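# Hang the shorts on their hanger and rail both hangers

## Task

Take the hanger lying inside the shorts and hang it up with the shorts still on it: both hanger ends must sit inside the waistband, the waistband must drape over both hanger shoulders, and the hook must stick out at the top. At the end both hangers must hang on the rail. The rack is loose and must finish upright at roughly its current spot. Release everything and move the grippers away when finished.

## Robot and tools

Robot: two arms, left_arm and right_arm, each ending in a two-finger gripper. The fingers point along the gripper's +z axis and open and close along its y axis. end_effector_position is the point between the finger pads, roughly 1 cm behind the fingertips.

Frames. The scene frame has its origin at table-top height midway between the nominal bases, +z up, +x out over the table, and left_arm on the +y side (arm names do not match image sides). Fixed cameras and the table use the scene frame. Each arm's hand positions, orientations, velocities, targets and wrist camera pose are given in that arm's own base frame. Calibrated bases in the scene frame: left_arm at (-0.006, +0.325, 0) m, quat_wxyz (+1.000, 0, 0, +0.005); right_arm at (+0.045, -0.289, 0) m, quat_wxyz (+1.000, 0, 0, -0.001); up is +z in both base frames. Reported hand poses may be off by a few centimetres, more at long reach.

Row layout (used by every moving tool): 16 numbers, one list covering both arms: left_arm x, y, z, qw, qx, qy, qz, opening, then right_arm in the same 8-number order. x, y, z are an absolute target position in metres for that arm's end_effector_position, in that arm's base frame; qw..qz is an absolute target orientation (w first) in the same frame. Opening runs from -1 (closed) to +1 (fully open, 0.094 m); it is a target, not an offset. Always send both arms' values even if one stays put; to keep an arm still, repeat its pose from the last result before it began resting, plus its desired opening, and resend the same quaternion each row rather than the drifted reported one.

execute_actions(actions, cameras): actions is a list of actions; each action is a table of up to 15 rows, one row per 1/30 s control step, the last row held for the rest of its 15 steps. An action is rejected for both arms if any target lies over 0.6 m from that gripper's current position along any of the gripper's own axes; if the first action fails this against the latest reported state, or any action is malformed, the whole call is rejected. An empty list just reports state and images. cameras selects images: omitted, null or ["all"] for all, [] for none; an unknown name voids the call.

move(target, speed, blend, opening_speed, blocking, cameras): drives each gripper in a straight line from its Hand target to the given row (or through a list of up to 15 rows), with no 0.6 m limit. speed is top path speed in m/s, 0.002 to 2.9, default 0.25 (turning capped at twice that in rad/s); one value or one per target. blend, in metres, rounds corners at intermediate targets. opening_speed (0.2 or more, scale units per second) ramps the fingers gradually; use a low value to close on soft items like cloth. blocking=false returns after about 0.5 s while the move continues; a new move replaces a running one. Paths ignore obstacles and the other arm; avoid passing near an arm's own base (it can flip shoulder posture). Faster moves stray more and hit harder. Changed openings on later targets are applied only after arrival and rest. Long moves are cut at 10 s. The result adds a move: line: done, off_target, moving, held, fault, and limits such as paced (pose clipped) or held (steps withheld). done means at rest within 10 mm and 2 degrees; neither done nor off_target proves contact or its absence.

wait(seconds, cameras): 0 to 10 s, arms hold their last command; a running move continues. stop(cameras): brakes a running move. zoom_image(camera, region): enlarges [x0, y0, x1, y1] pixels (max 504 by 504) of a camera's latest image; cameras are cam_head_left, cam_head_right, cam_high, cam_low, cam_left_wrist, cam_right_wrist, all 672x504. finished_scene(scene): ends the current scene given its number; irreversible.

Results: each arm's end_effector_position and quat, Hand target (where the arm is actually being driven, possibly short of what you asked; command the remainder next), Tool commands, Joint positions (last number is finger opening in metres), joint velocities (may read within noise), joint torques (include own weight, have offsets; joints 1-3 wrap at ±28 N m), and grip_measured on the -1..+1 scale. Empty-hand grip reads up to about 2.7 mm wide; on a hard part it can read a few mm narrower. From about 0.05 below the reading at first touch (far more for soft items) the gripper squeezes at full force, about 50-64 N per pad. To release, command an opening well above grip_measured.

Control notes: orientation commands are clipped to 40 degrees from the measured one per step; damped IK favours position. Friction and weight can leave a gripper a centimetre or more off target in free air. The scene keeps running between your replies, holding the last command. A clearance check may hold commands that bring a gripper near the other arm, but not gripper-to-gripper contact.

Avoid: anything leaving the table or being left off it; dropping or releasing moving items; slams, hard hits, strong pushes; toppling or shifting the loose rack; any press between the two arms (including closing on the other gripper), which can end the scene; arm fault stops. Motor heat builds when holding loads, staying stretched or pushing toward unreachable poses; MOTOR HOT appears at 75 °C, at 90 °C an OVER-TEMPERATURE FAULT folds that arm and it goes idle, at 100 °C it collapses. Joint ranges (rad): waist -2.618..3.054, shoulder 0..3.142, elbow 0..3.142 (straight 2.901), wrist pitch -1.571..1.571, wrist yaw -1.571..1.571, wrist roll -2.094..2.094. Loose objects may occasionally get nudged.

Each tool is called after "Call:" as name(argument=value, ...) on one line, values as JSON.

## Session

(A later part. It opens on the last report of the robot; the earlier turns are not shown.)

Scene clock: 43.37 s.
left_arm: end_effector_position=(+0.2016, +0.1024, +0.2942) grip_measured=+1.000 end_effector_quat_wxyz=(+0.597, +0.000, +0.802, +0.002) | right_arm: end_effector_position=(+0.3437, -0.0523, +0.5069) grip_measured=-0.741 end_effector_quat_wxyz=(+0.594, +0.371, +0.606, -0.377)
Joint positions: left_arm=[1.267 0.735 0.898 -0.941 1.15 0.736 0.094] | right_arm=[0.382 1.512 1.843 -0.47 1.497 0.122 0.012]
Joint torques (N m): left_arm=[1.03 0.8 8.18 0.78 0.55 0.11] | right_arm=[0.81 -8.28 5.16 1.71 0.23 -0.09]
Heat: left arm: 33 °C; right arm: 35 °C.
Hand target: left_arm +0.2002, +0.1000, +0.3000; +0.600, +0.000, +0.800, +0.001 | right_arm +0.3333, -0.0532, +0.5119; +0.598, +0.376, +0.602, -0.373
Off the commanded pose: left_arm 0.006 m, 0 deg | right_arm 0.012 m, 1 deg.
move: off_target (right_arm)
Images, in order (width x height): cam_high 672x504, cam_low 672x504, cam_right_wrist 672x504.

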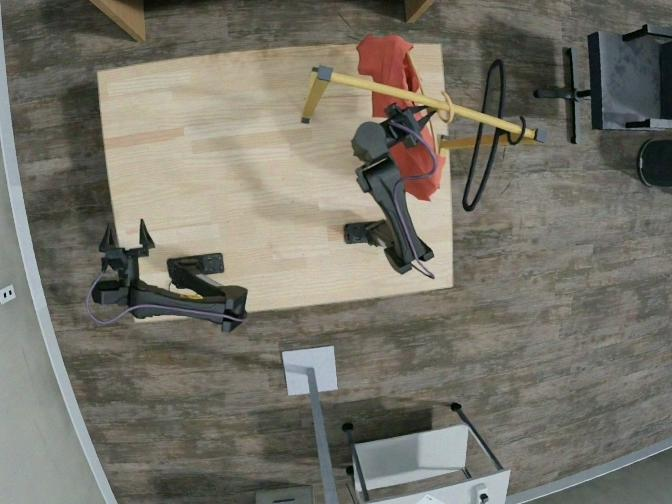

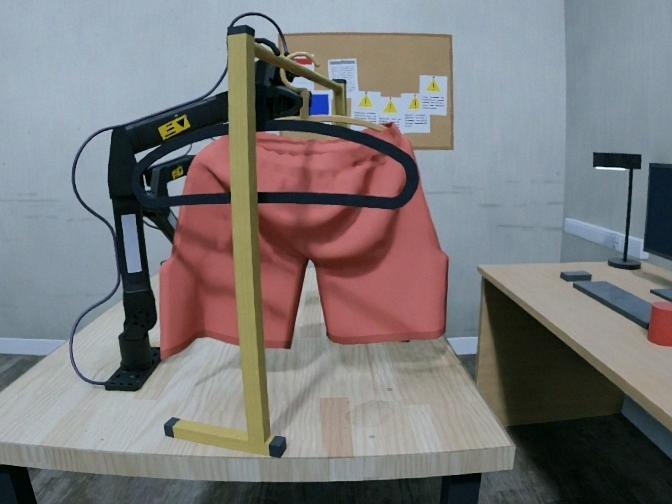

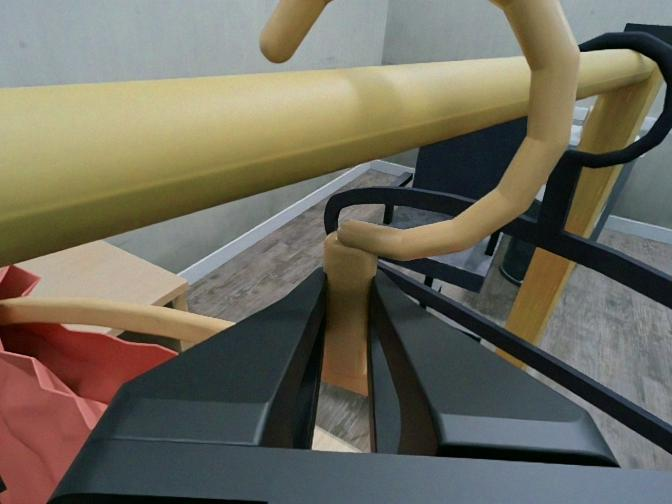

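Call:
move(target=[0.2,0.10,0.30,0.60,0,0.80,0,1,0.334,-0.054,0.498,0.600,0.374,0.600,-0.374,-1], speed=0.03, cameras=["cam_right_wrist","cam_low","cam_high"])

Call:
zoom_image(camera="cam_low", region=[200, 0, 380, 120])

Scene clock: 45.17 s.
left_arm: end_effector_position=(+0.2016, +0.1024, +0.2942) grip_measured=+1.000 end_effector_quat_wxyz=(+0.597, +0.000, +0.802, +0.002) | right_arm: end_effector_position=(+0.3439, -0.0522, +0.4934) grip_measured=-0.741 end_effector_quat_wxyz=(+0.594, +0.371, +0.606, -0.377)
Joint positions: left_arm=[1.267 0.735 0.898 -0.941 1.15 0.736 0.094] | right_arm=[0.382 1.481 1.75 -0.399 1.497 0.115 0.012]
Joint torques (N m): left_arm=[1.06 0.94 8.17 0.79 0.57 0.11] | right_arm=[0.42 -8.01 5.29 1.75 0.14 -0.15]
Heat: left arm: 33 °C; right arm: 35 °C.
Hand target: left_arm +0.2002, +0.1000, +0.3000; +0.600, +0.000, +0.800, +0.001 | right_arm +0.3342, -0.0542, +0.4980; +0.598, +0.376, +0.602, -0.373
Off the commanded pose: left_arm 0.006 m, 0 deg | right_arm 0.011 m, 1 deg.
move: off_target (right_arm)
Images, in order (width x height): cam_high 672x504, cam_low 672x504, cam_right_wrist 672x504.

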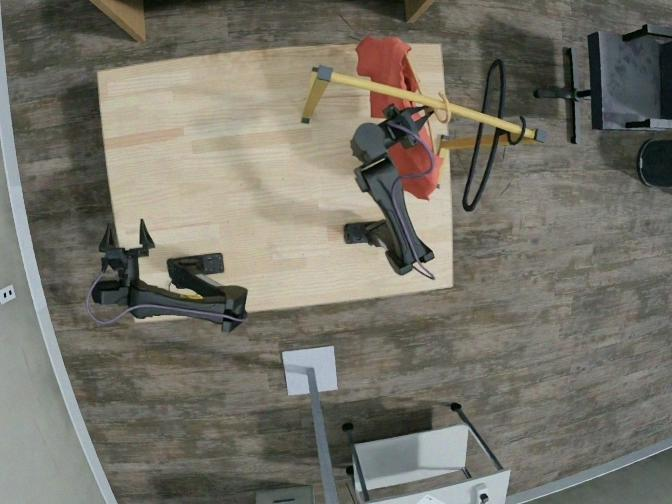

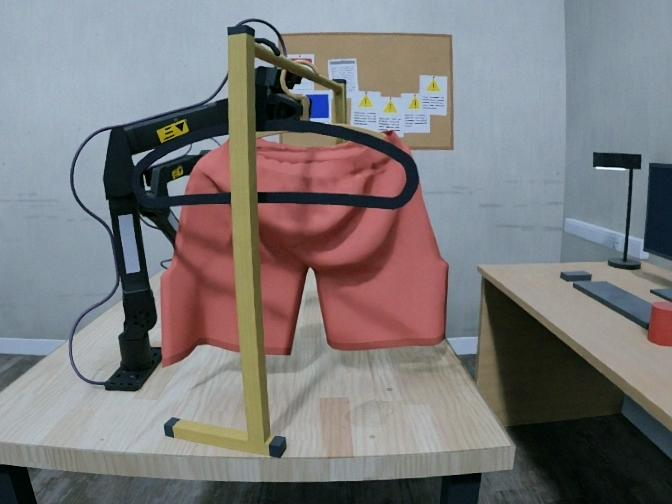

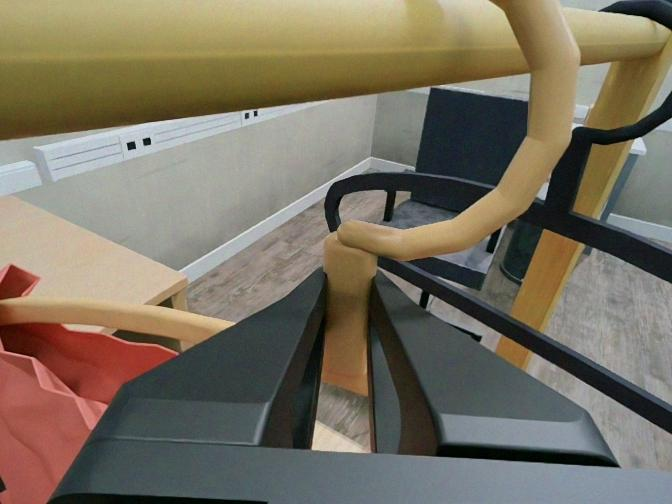

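Scaled by 2.800 from the camera's 672x504 image, which has a finer 960x720 frame.

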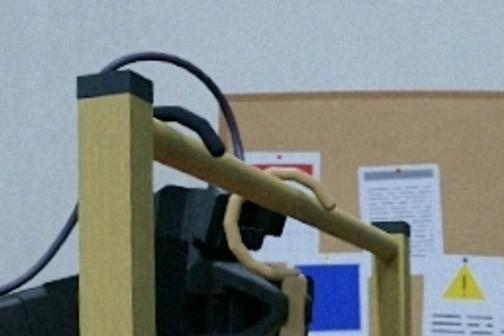

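Call:
move(target=[0.2,0.10,0.30,0.60,0,0.80,0,1,0.334,-0.054,0.489,0.600,0.374,0.600,-0.374,-1], speed=0.03, cameras=["cam_right_wrist","cam_low","cam_high"])

Call:
zoom_image(camera="cam_low", region=[200, 0, 380, 120])

Scene clock: 46.63 s.
left_arm: end_effector_position=(+0.2016, +0.1024, +0.2942) grip_measured=+1.000 end_effector_quat_wxyz=(+0.597, +0.000, +0.802, +0.002) | right_arm: end_effector_position=(+0.3427, -0.0525, +0.4901) grip_measured=-0.741 end_effector_quat_wxyz=(+0.601, +0.373, +0.603, -0.369)
Joint positions: left_arm=[1.267 0.735 0.898 -0.941 1.15 0.736 0.094] | right_arm=[0.382 1.453 1.688 -0.307 1.487 0.075 0.012]
Joint torques (N m): left_arm=[1.13 0.79 8.12 0.77 0.6 0.1] | right_arm=[0.44 -7.5 4.89 1.51 0.26 0]
Heat: left arm: 33 °C; right arm: 35 °C.
Hand target: left_arm +0.2002, +0.1000, +0.3000; +0.600, +0.000, +0.800, +0.001 | right_arm +0.3343, -0.0541, +0.4890; +0.598, +0.375, +0.601, -0.373
Off the commanded pose: left_arm 0.006 m, 0 deg | right_arm 0.009 m, 1 deg.
move: done
Images, in order (width x height): cam_high 672x504, cam_low 672x504, cam_right_wrist 672x504.

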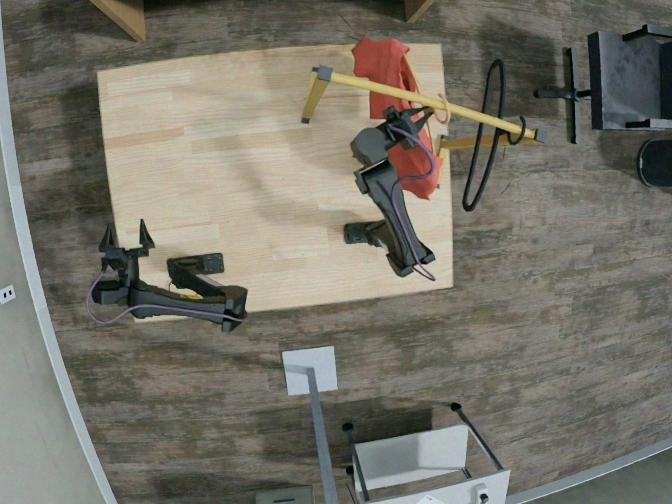

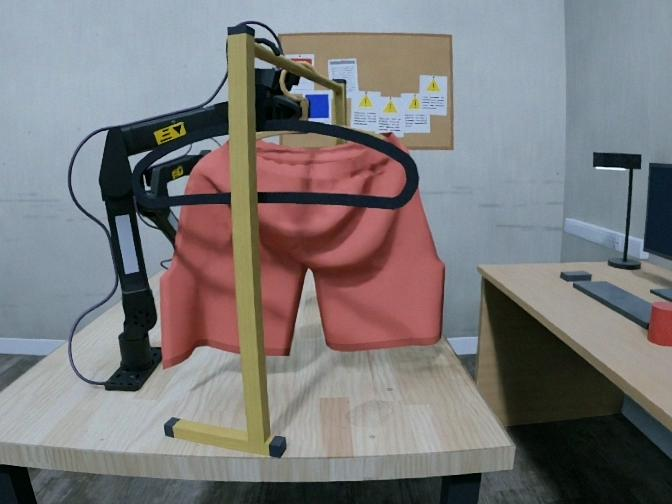

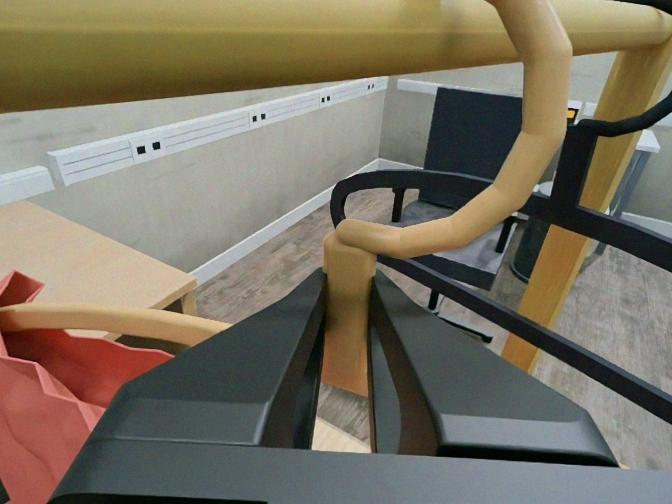

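Scaled by 2.800 from the camera's 672x504 image, which has a finer 960x720 frame.

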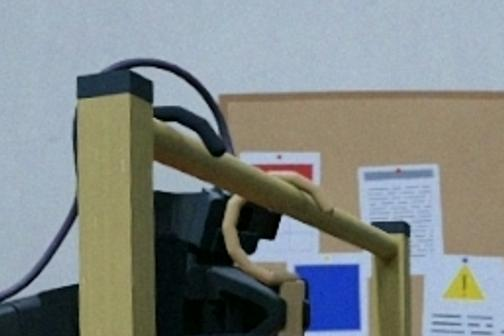

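Call:
move(target=[0.2,0.10,0.30,0.60,0,0.80,0,1,0.334,-0.054,0.489,0.600,0.374,0.600,-0.374,-0.35], speed=0.03, opening_speed=0.3)

Call:
zoom_image(camera="cam_low", region=[180, 0, 420, 180])

Call:
zoom_image(camera="cam_high", region=[350, 50, 550, 200])

Scene clock: 49.27 s.
left_arm: end_effector_position=(+0.2016, +0.1024, +0.2942) grip_measured=+1.000 end_effector_quat_wxyz=(+0.597, +0.000, +0.802, +0.002) | right_arm: end_effector_position=(+0.3410, -0.0533, +0.4893) grip_measured=-0.352 end_effector_quat_wxyz=(+0.601, +0.376, +0.600, -0.372)
Joint positions: left_arm=[1.267 0.735 0.898 -0.941 1.15 0.736 0.094] | right_arm=[0.382 1.442 1.655 -0.23 1.497 0.022 0.03]
Joint torques (N m): left_arm=[1.11 0.7 8.08 0.76 0.58 0.12] | right_arm=[0.57 -7.24 5.2 1.52 0.06 -0.08]
Heat: left arm: 33 °C; right arm: 35 °C.
Hand target: left_arm +0.2002, +0.1000, +0.3000; +0.600, +0.000, +0.800, +0.001 | right_arm +0.3343, -0.0541, +0.4890; +0.600, +0.374, +0.600, -0.374
Off the commanded pose: left_arm 0.006 m, 0 deg | right_arm 0.007 m, 0 deg.
move: done

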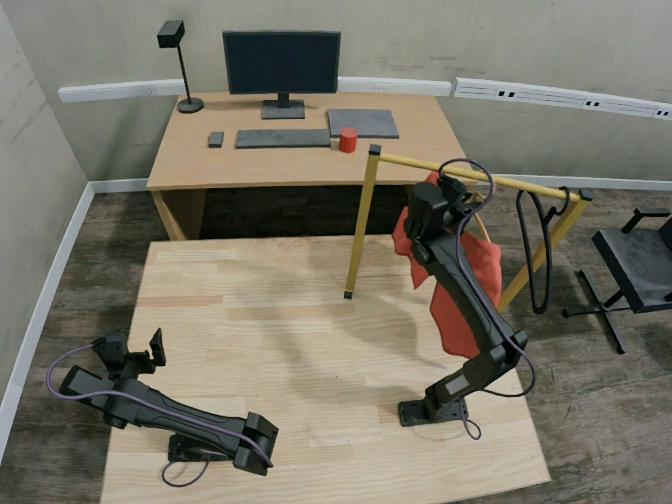

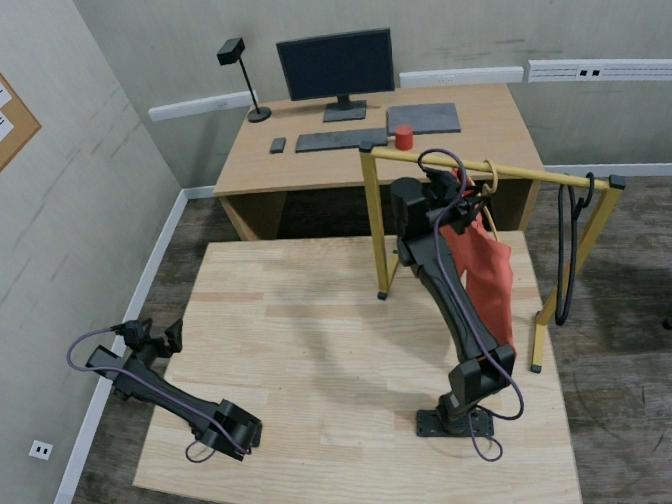

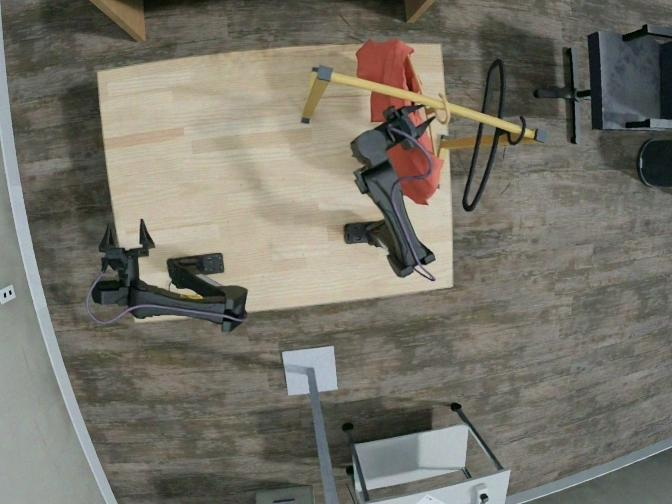

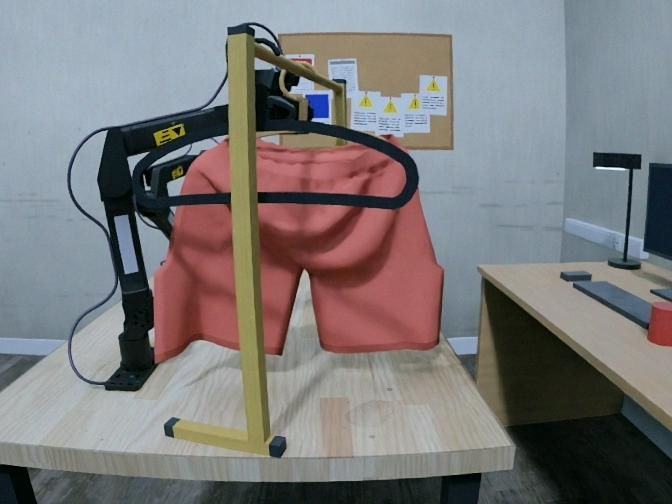

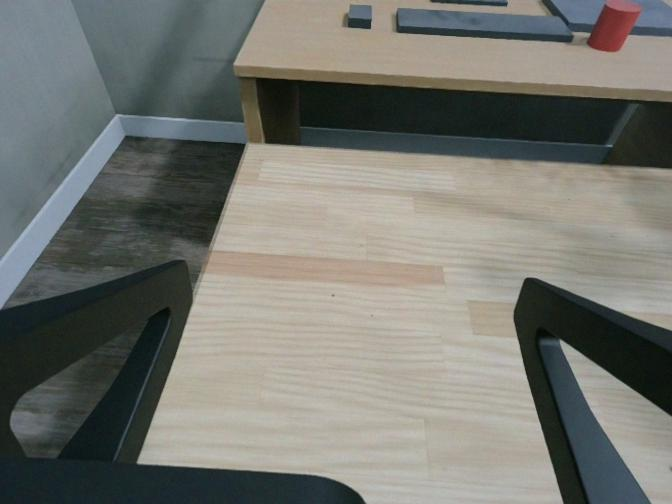

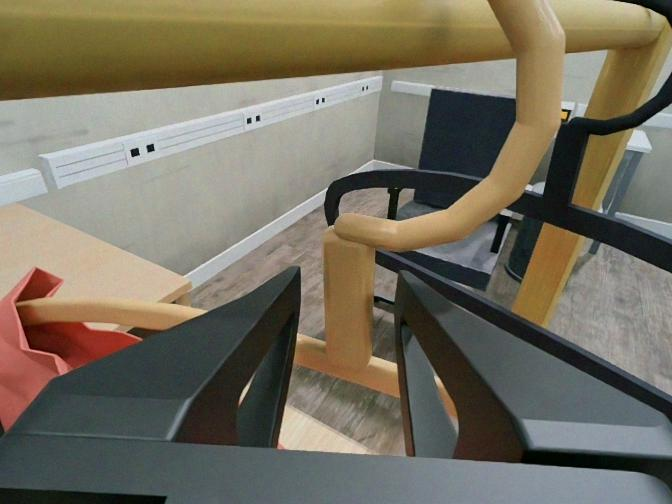

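Scaled by 2.100 from the camera's 672x504 image, which has a finer 960x720 frame.

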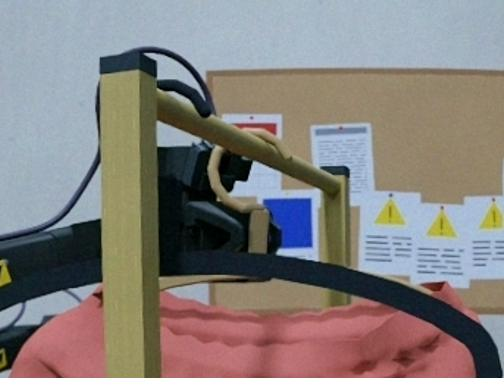

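Scaled by 2.520 from the camera's 672x504 image, which has a finer 960x720 frame.

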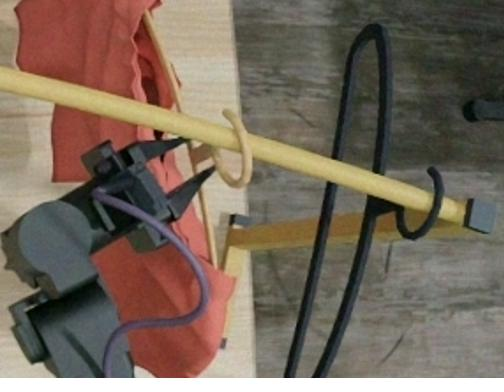

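Call:
move(target=[[0.2,0.10,0.30,0.60,0,0.80,0,1,0.309,-0.004,0.487,0.600,0.374,0.600,-0.374,-0.25],[0.2,0.10,0.30,0.60,0,0.80,0,1,0.235,0.025,0.475,0.656,0.260,0.657,-0.260,-0.25],[0.2,0.10,0.30,0.60,0,0.80,0,1,0.22,0.10,0.44,0.672,0.18,0.695,-0.18,-0.25],[0.2,0.10,0.30,0.60,0,0.80,0,1,0.23,0.13,0.36,0.66,0,0.75,0,-0.25]], speed=[0.05,0.1,0.12,0.2])

Call:
wait(seconds=1.5)

Call:
zoom_image(camera="cam_low", region=[180, 0, 440, 200])

Call:
zoom_image(camera="cam_high", region=[340, 20, 550, 220])

Call:
zoom_image(camera="cam_head_left", region=[370, 140, 550, 290])

Scene clock: 55.97 s.
left_arm: end_effector_position=(+0.2016, +0.1024, +0.2942) grip_measured=+1.000 end_effector_quat_wxyz=(+0.597, +0.000, +0.802, +0.002) | right_arm: end_effector_position=(+0.2301, +0.1338, +0.3677) grip_measured=-0.252 end_effector_quat_wxyz=(+0.665, +0.003, +0.746, +0.008)
Joint positions: left_arm=[1.267 0.735 0.898 -0.941 1.15 0.736 0.094] | right_arm=[1.183 0.829 0.975 -0.436 1.16 0.283 0.035]
Joint torques (N m): left_arm=[1.01 0.96 8.12 0.79 0.55 0.08] | right_arm=[-0.57 -1.02 5.89 1.65 0.17 0.14]
Heat: left arm: 34 °C; right arm: 34 °C.
Hand target: left_arm +0.2002, +0.1000, +0.3000; +0.600, +0.000, +0.800, +0.001 | right_arm +0.2301, +0.1301, +0.3601; +0.661, +0.000, +0.751, +0.000
Off the commanded pose: left_arm 0.006 m, 0 deg | right_arm 0.009 m, 1 deg.
move: done

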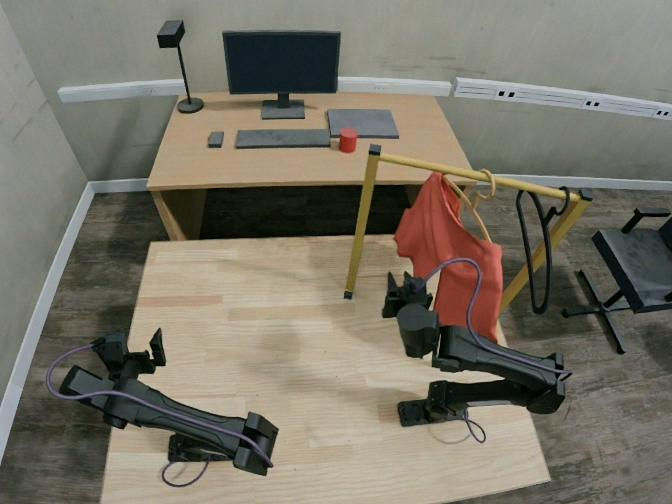

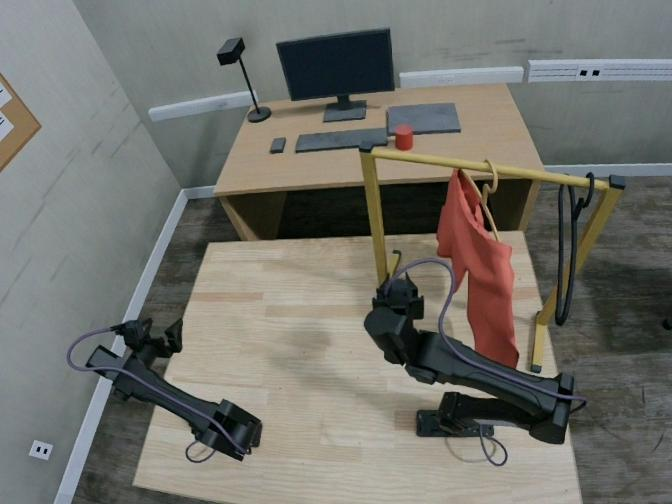

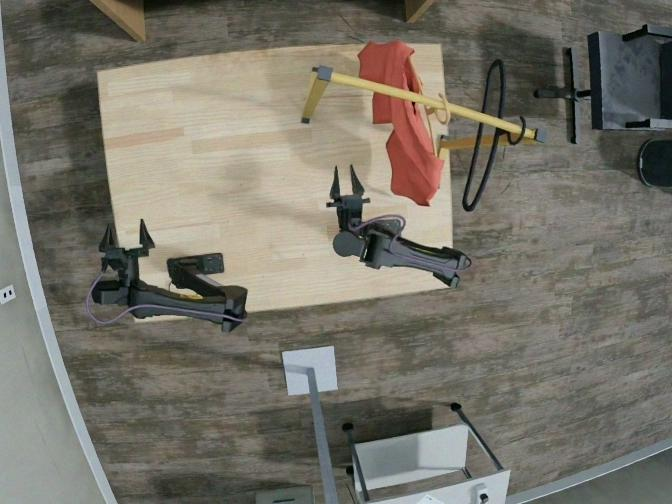

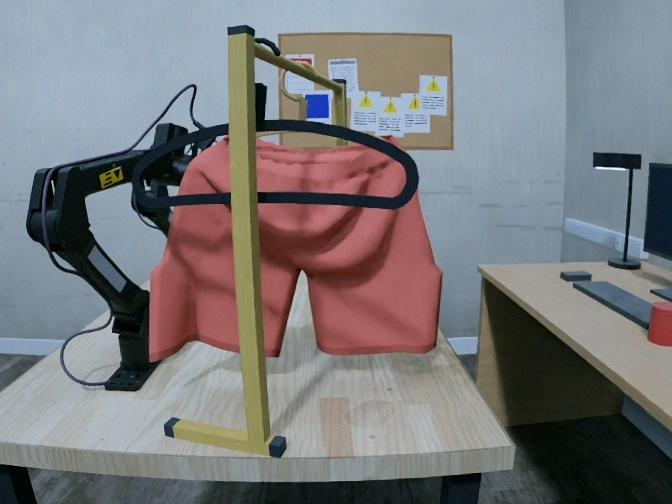

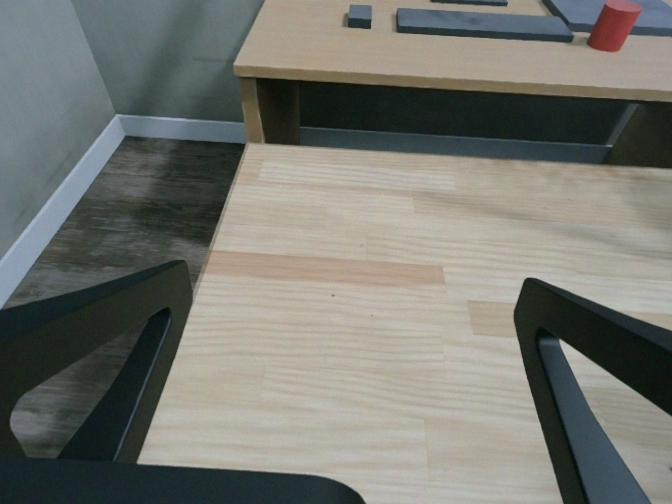

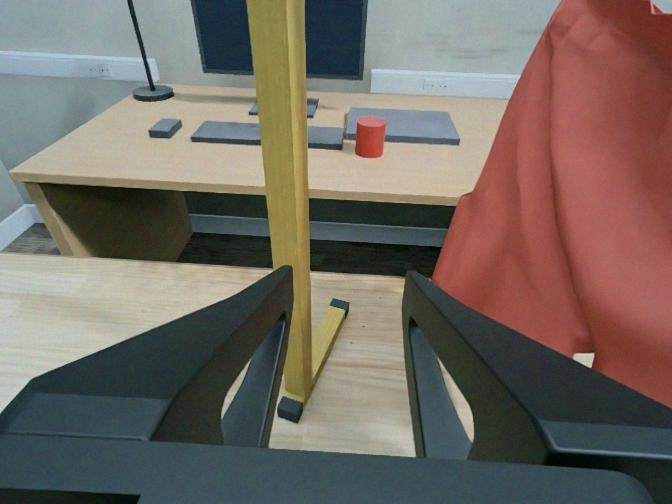

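Scene clock: 57.47 s.
left_arm: end_effector_position=(+0.2016, +0.1024, +0.2942) grip_measured=+1.000 end_effector_quat_wxyz=(+0.597, +0.000, +0.802, +0.002) | right_arm: end_effector_position=(+0.2301, +0.1339, +0.3676) grip_measured=-0.252 end_effector_quat_wxyz=(+0.665, +0.003, +0.747, +0.008)
Joint positions: left_arm=[1.267 0.735 0.898 -0.941 1.15 0.736 0.094] | right_arm=[1.183 0.829 0.975 -0.436 1.159 0.284 0.035]
Joint torques (N m): left_arm=[1.09 0.79 8.13 0.76 0.58 0.09] | right_arm=[-0.62 -0.94 5.83 1.62 0.14 0.13]
Heat: left arm: 34 °C; right arm: 33 °C.
Hand target: left_arm +0.2002, +0.1000, +0.3000; +0.600, +0.000, +0.800, +0.001 | right_arm +0.2301, +0.1301, +0.3601; +0.661, +0.000, +0.751, +0.000
Tool commands: left_gripper/opening=+1.0 right_gripper/opening=-0.25
Off the commanded pose: left_arm 0.006 m, 0 deg | right_arm 0.009 m, 1 deg.
wait: 1.50 s; at rest by 0.17 s

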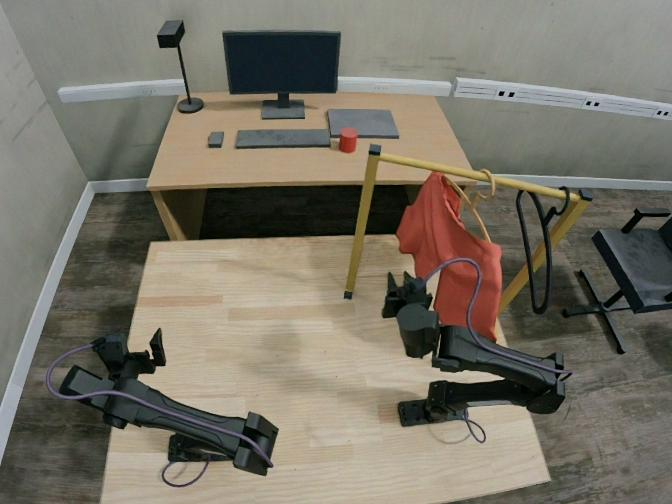

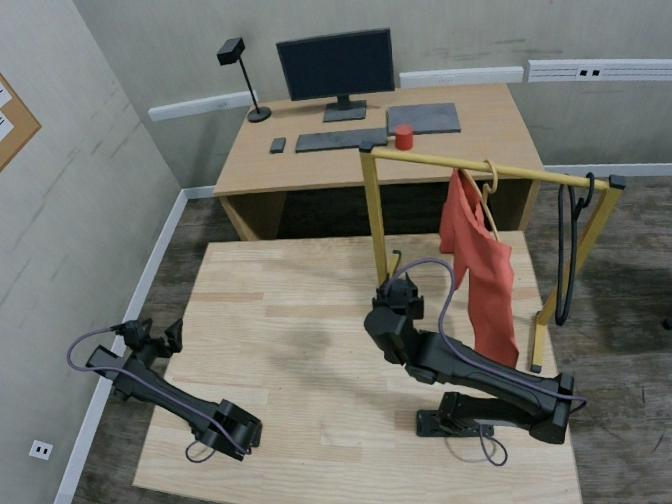

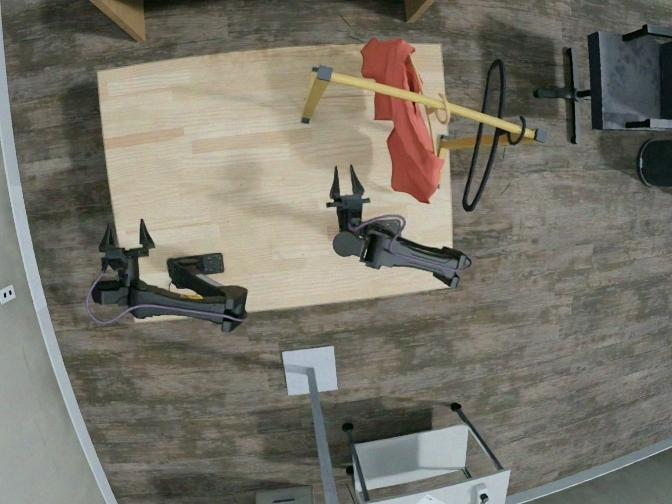

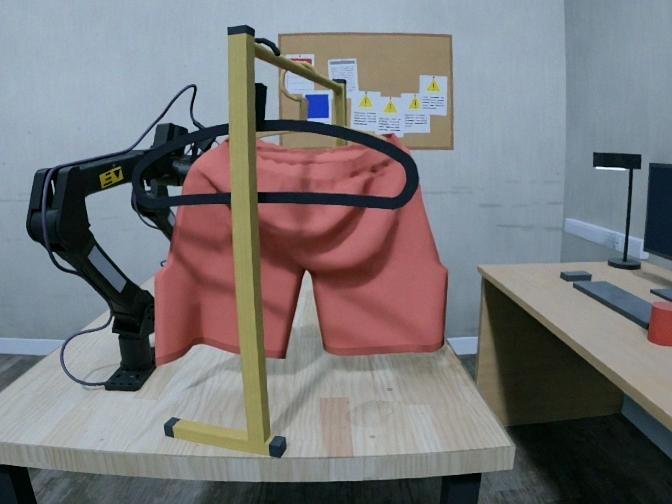

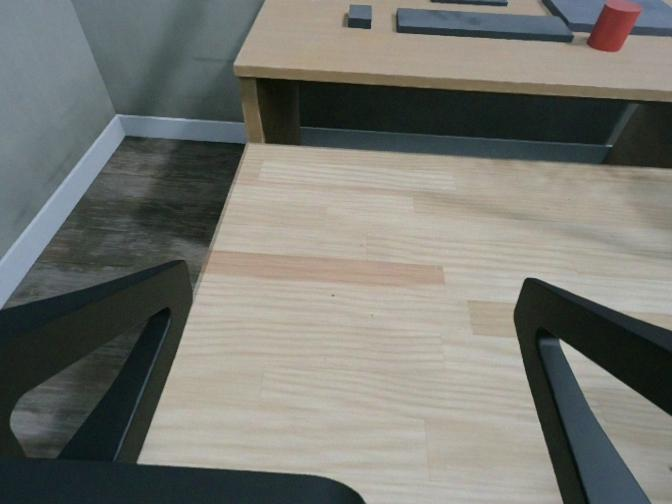

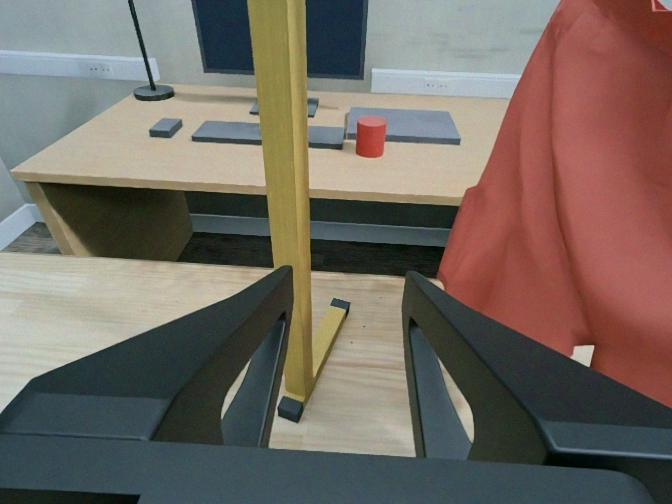

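Scaled by 1.938 from the camera's 672x504 image, which has a finer 960x720 frame.

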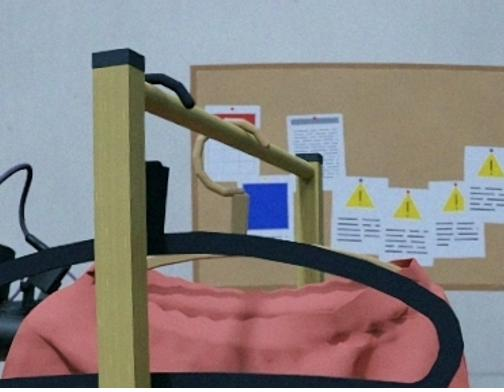

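Scaled by 2.400 from the camera's 672x504 image, which has a finer 960x720 frame.

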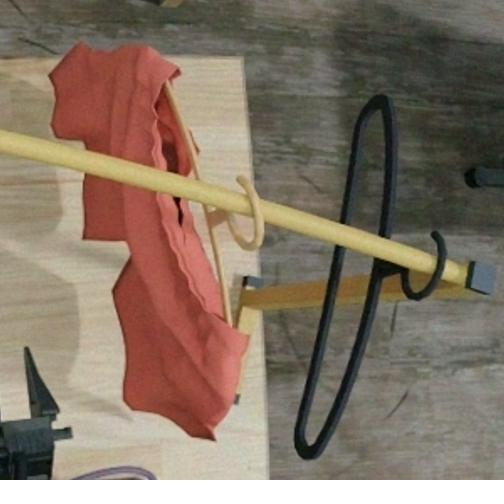

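Scaled by 2.800 from the camera's 672x504 image, which has a finer 960x720 frame.

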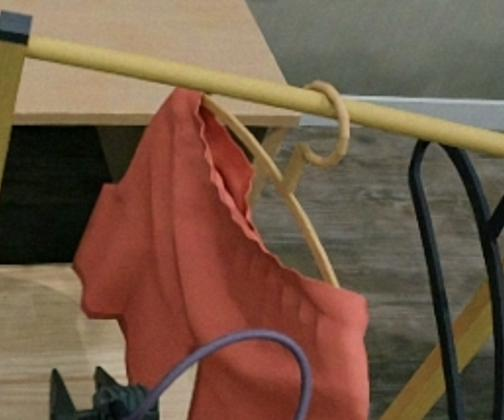

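Both shoulders are inside, and it hangs stably.

Call:
finished_scene(scene=2)

The scene is finished: the task was done.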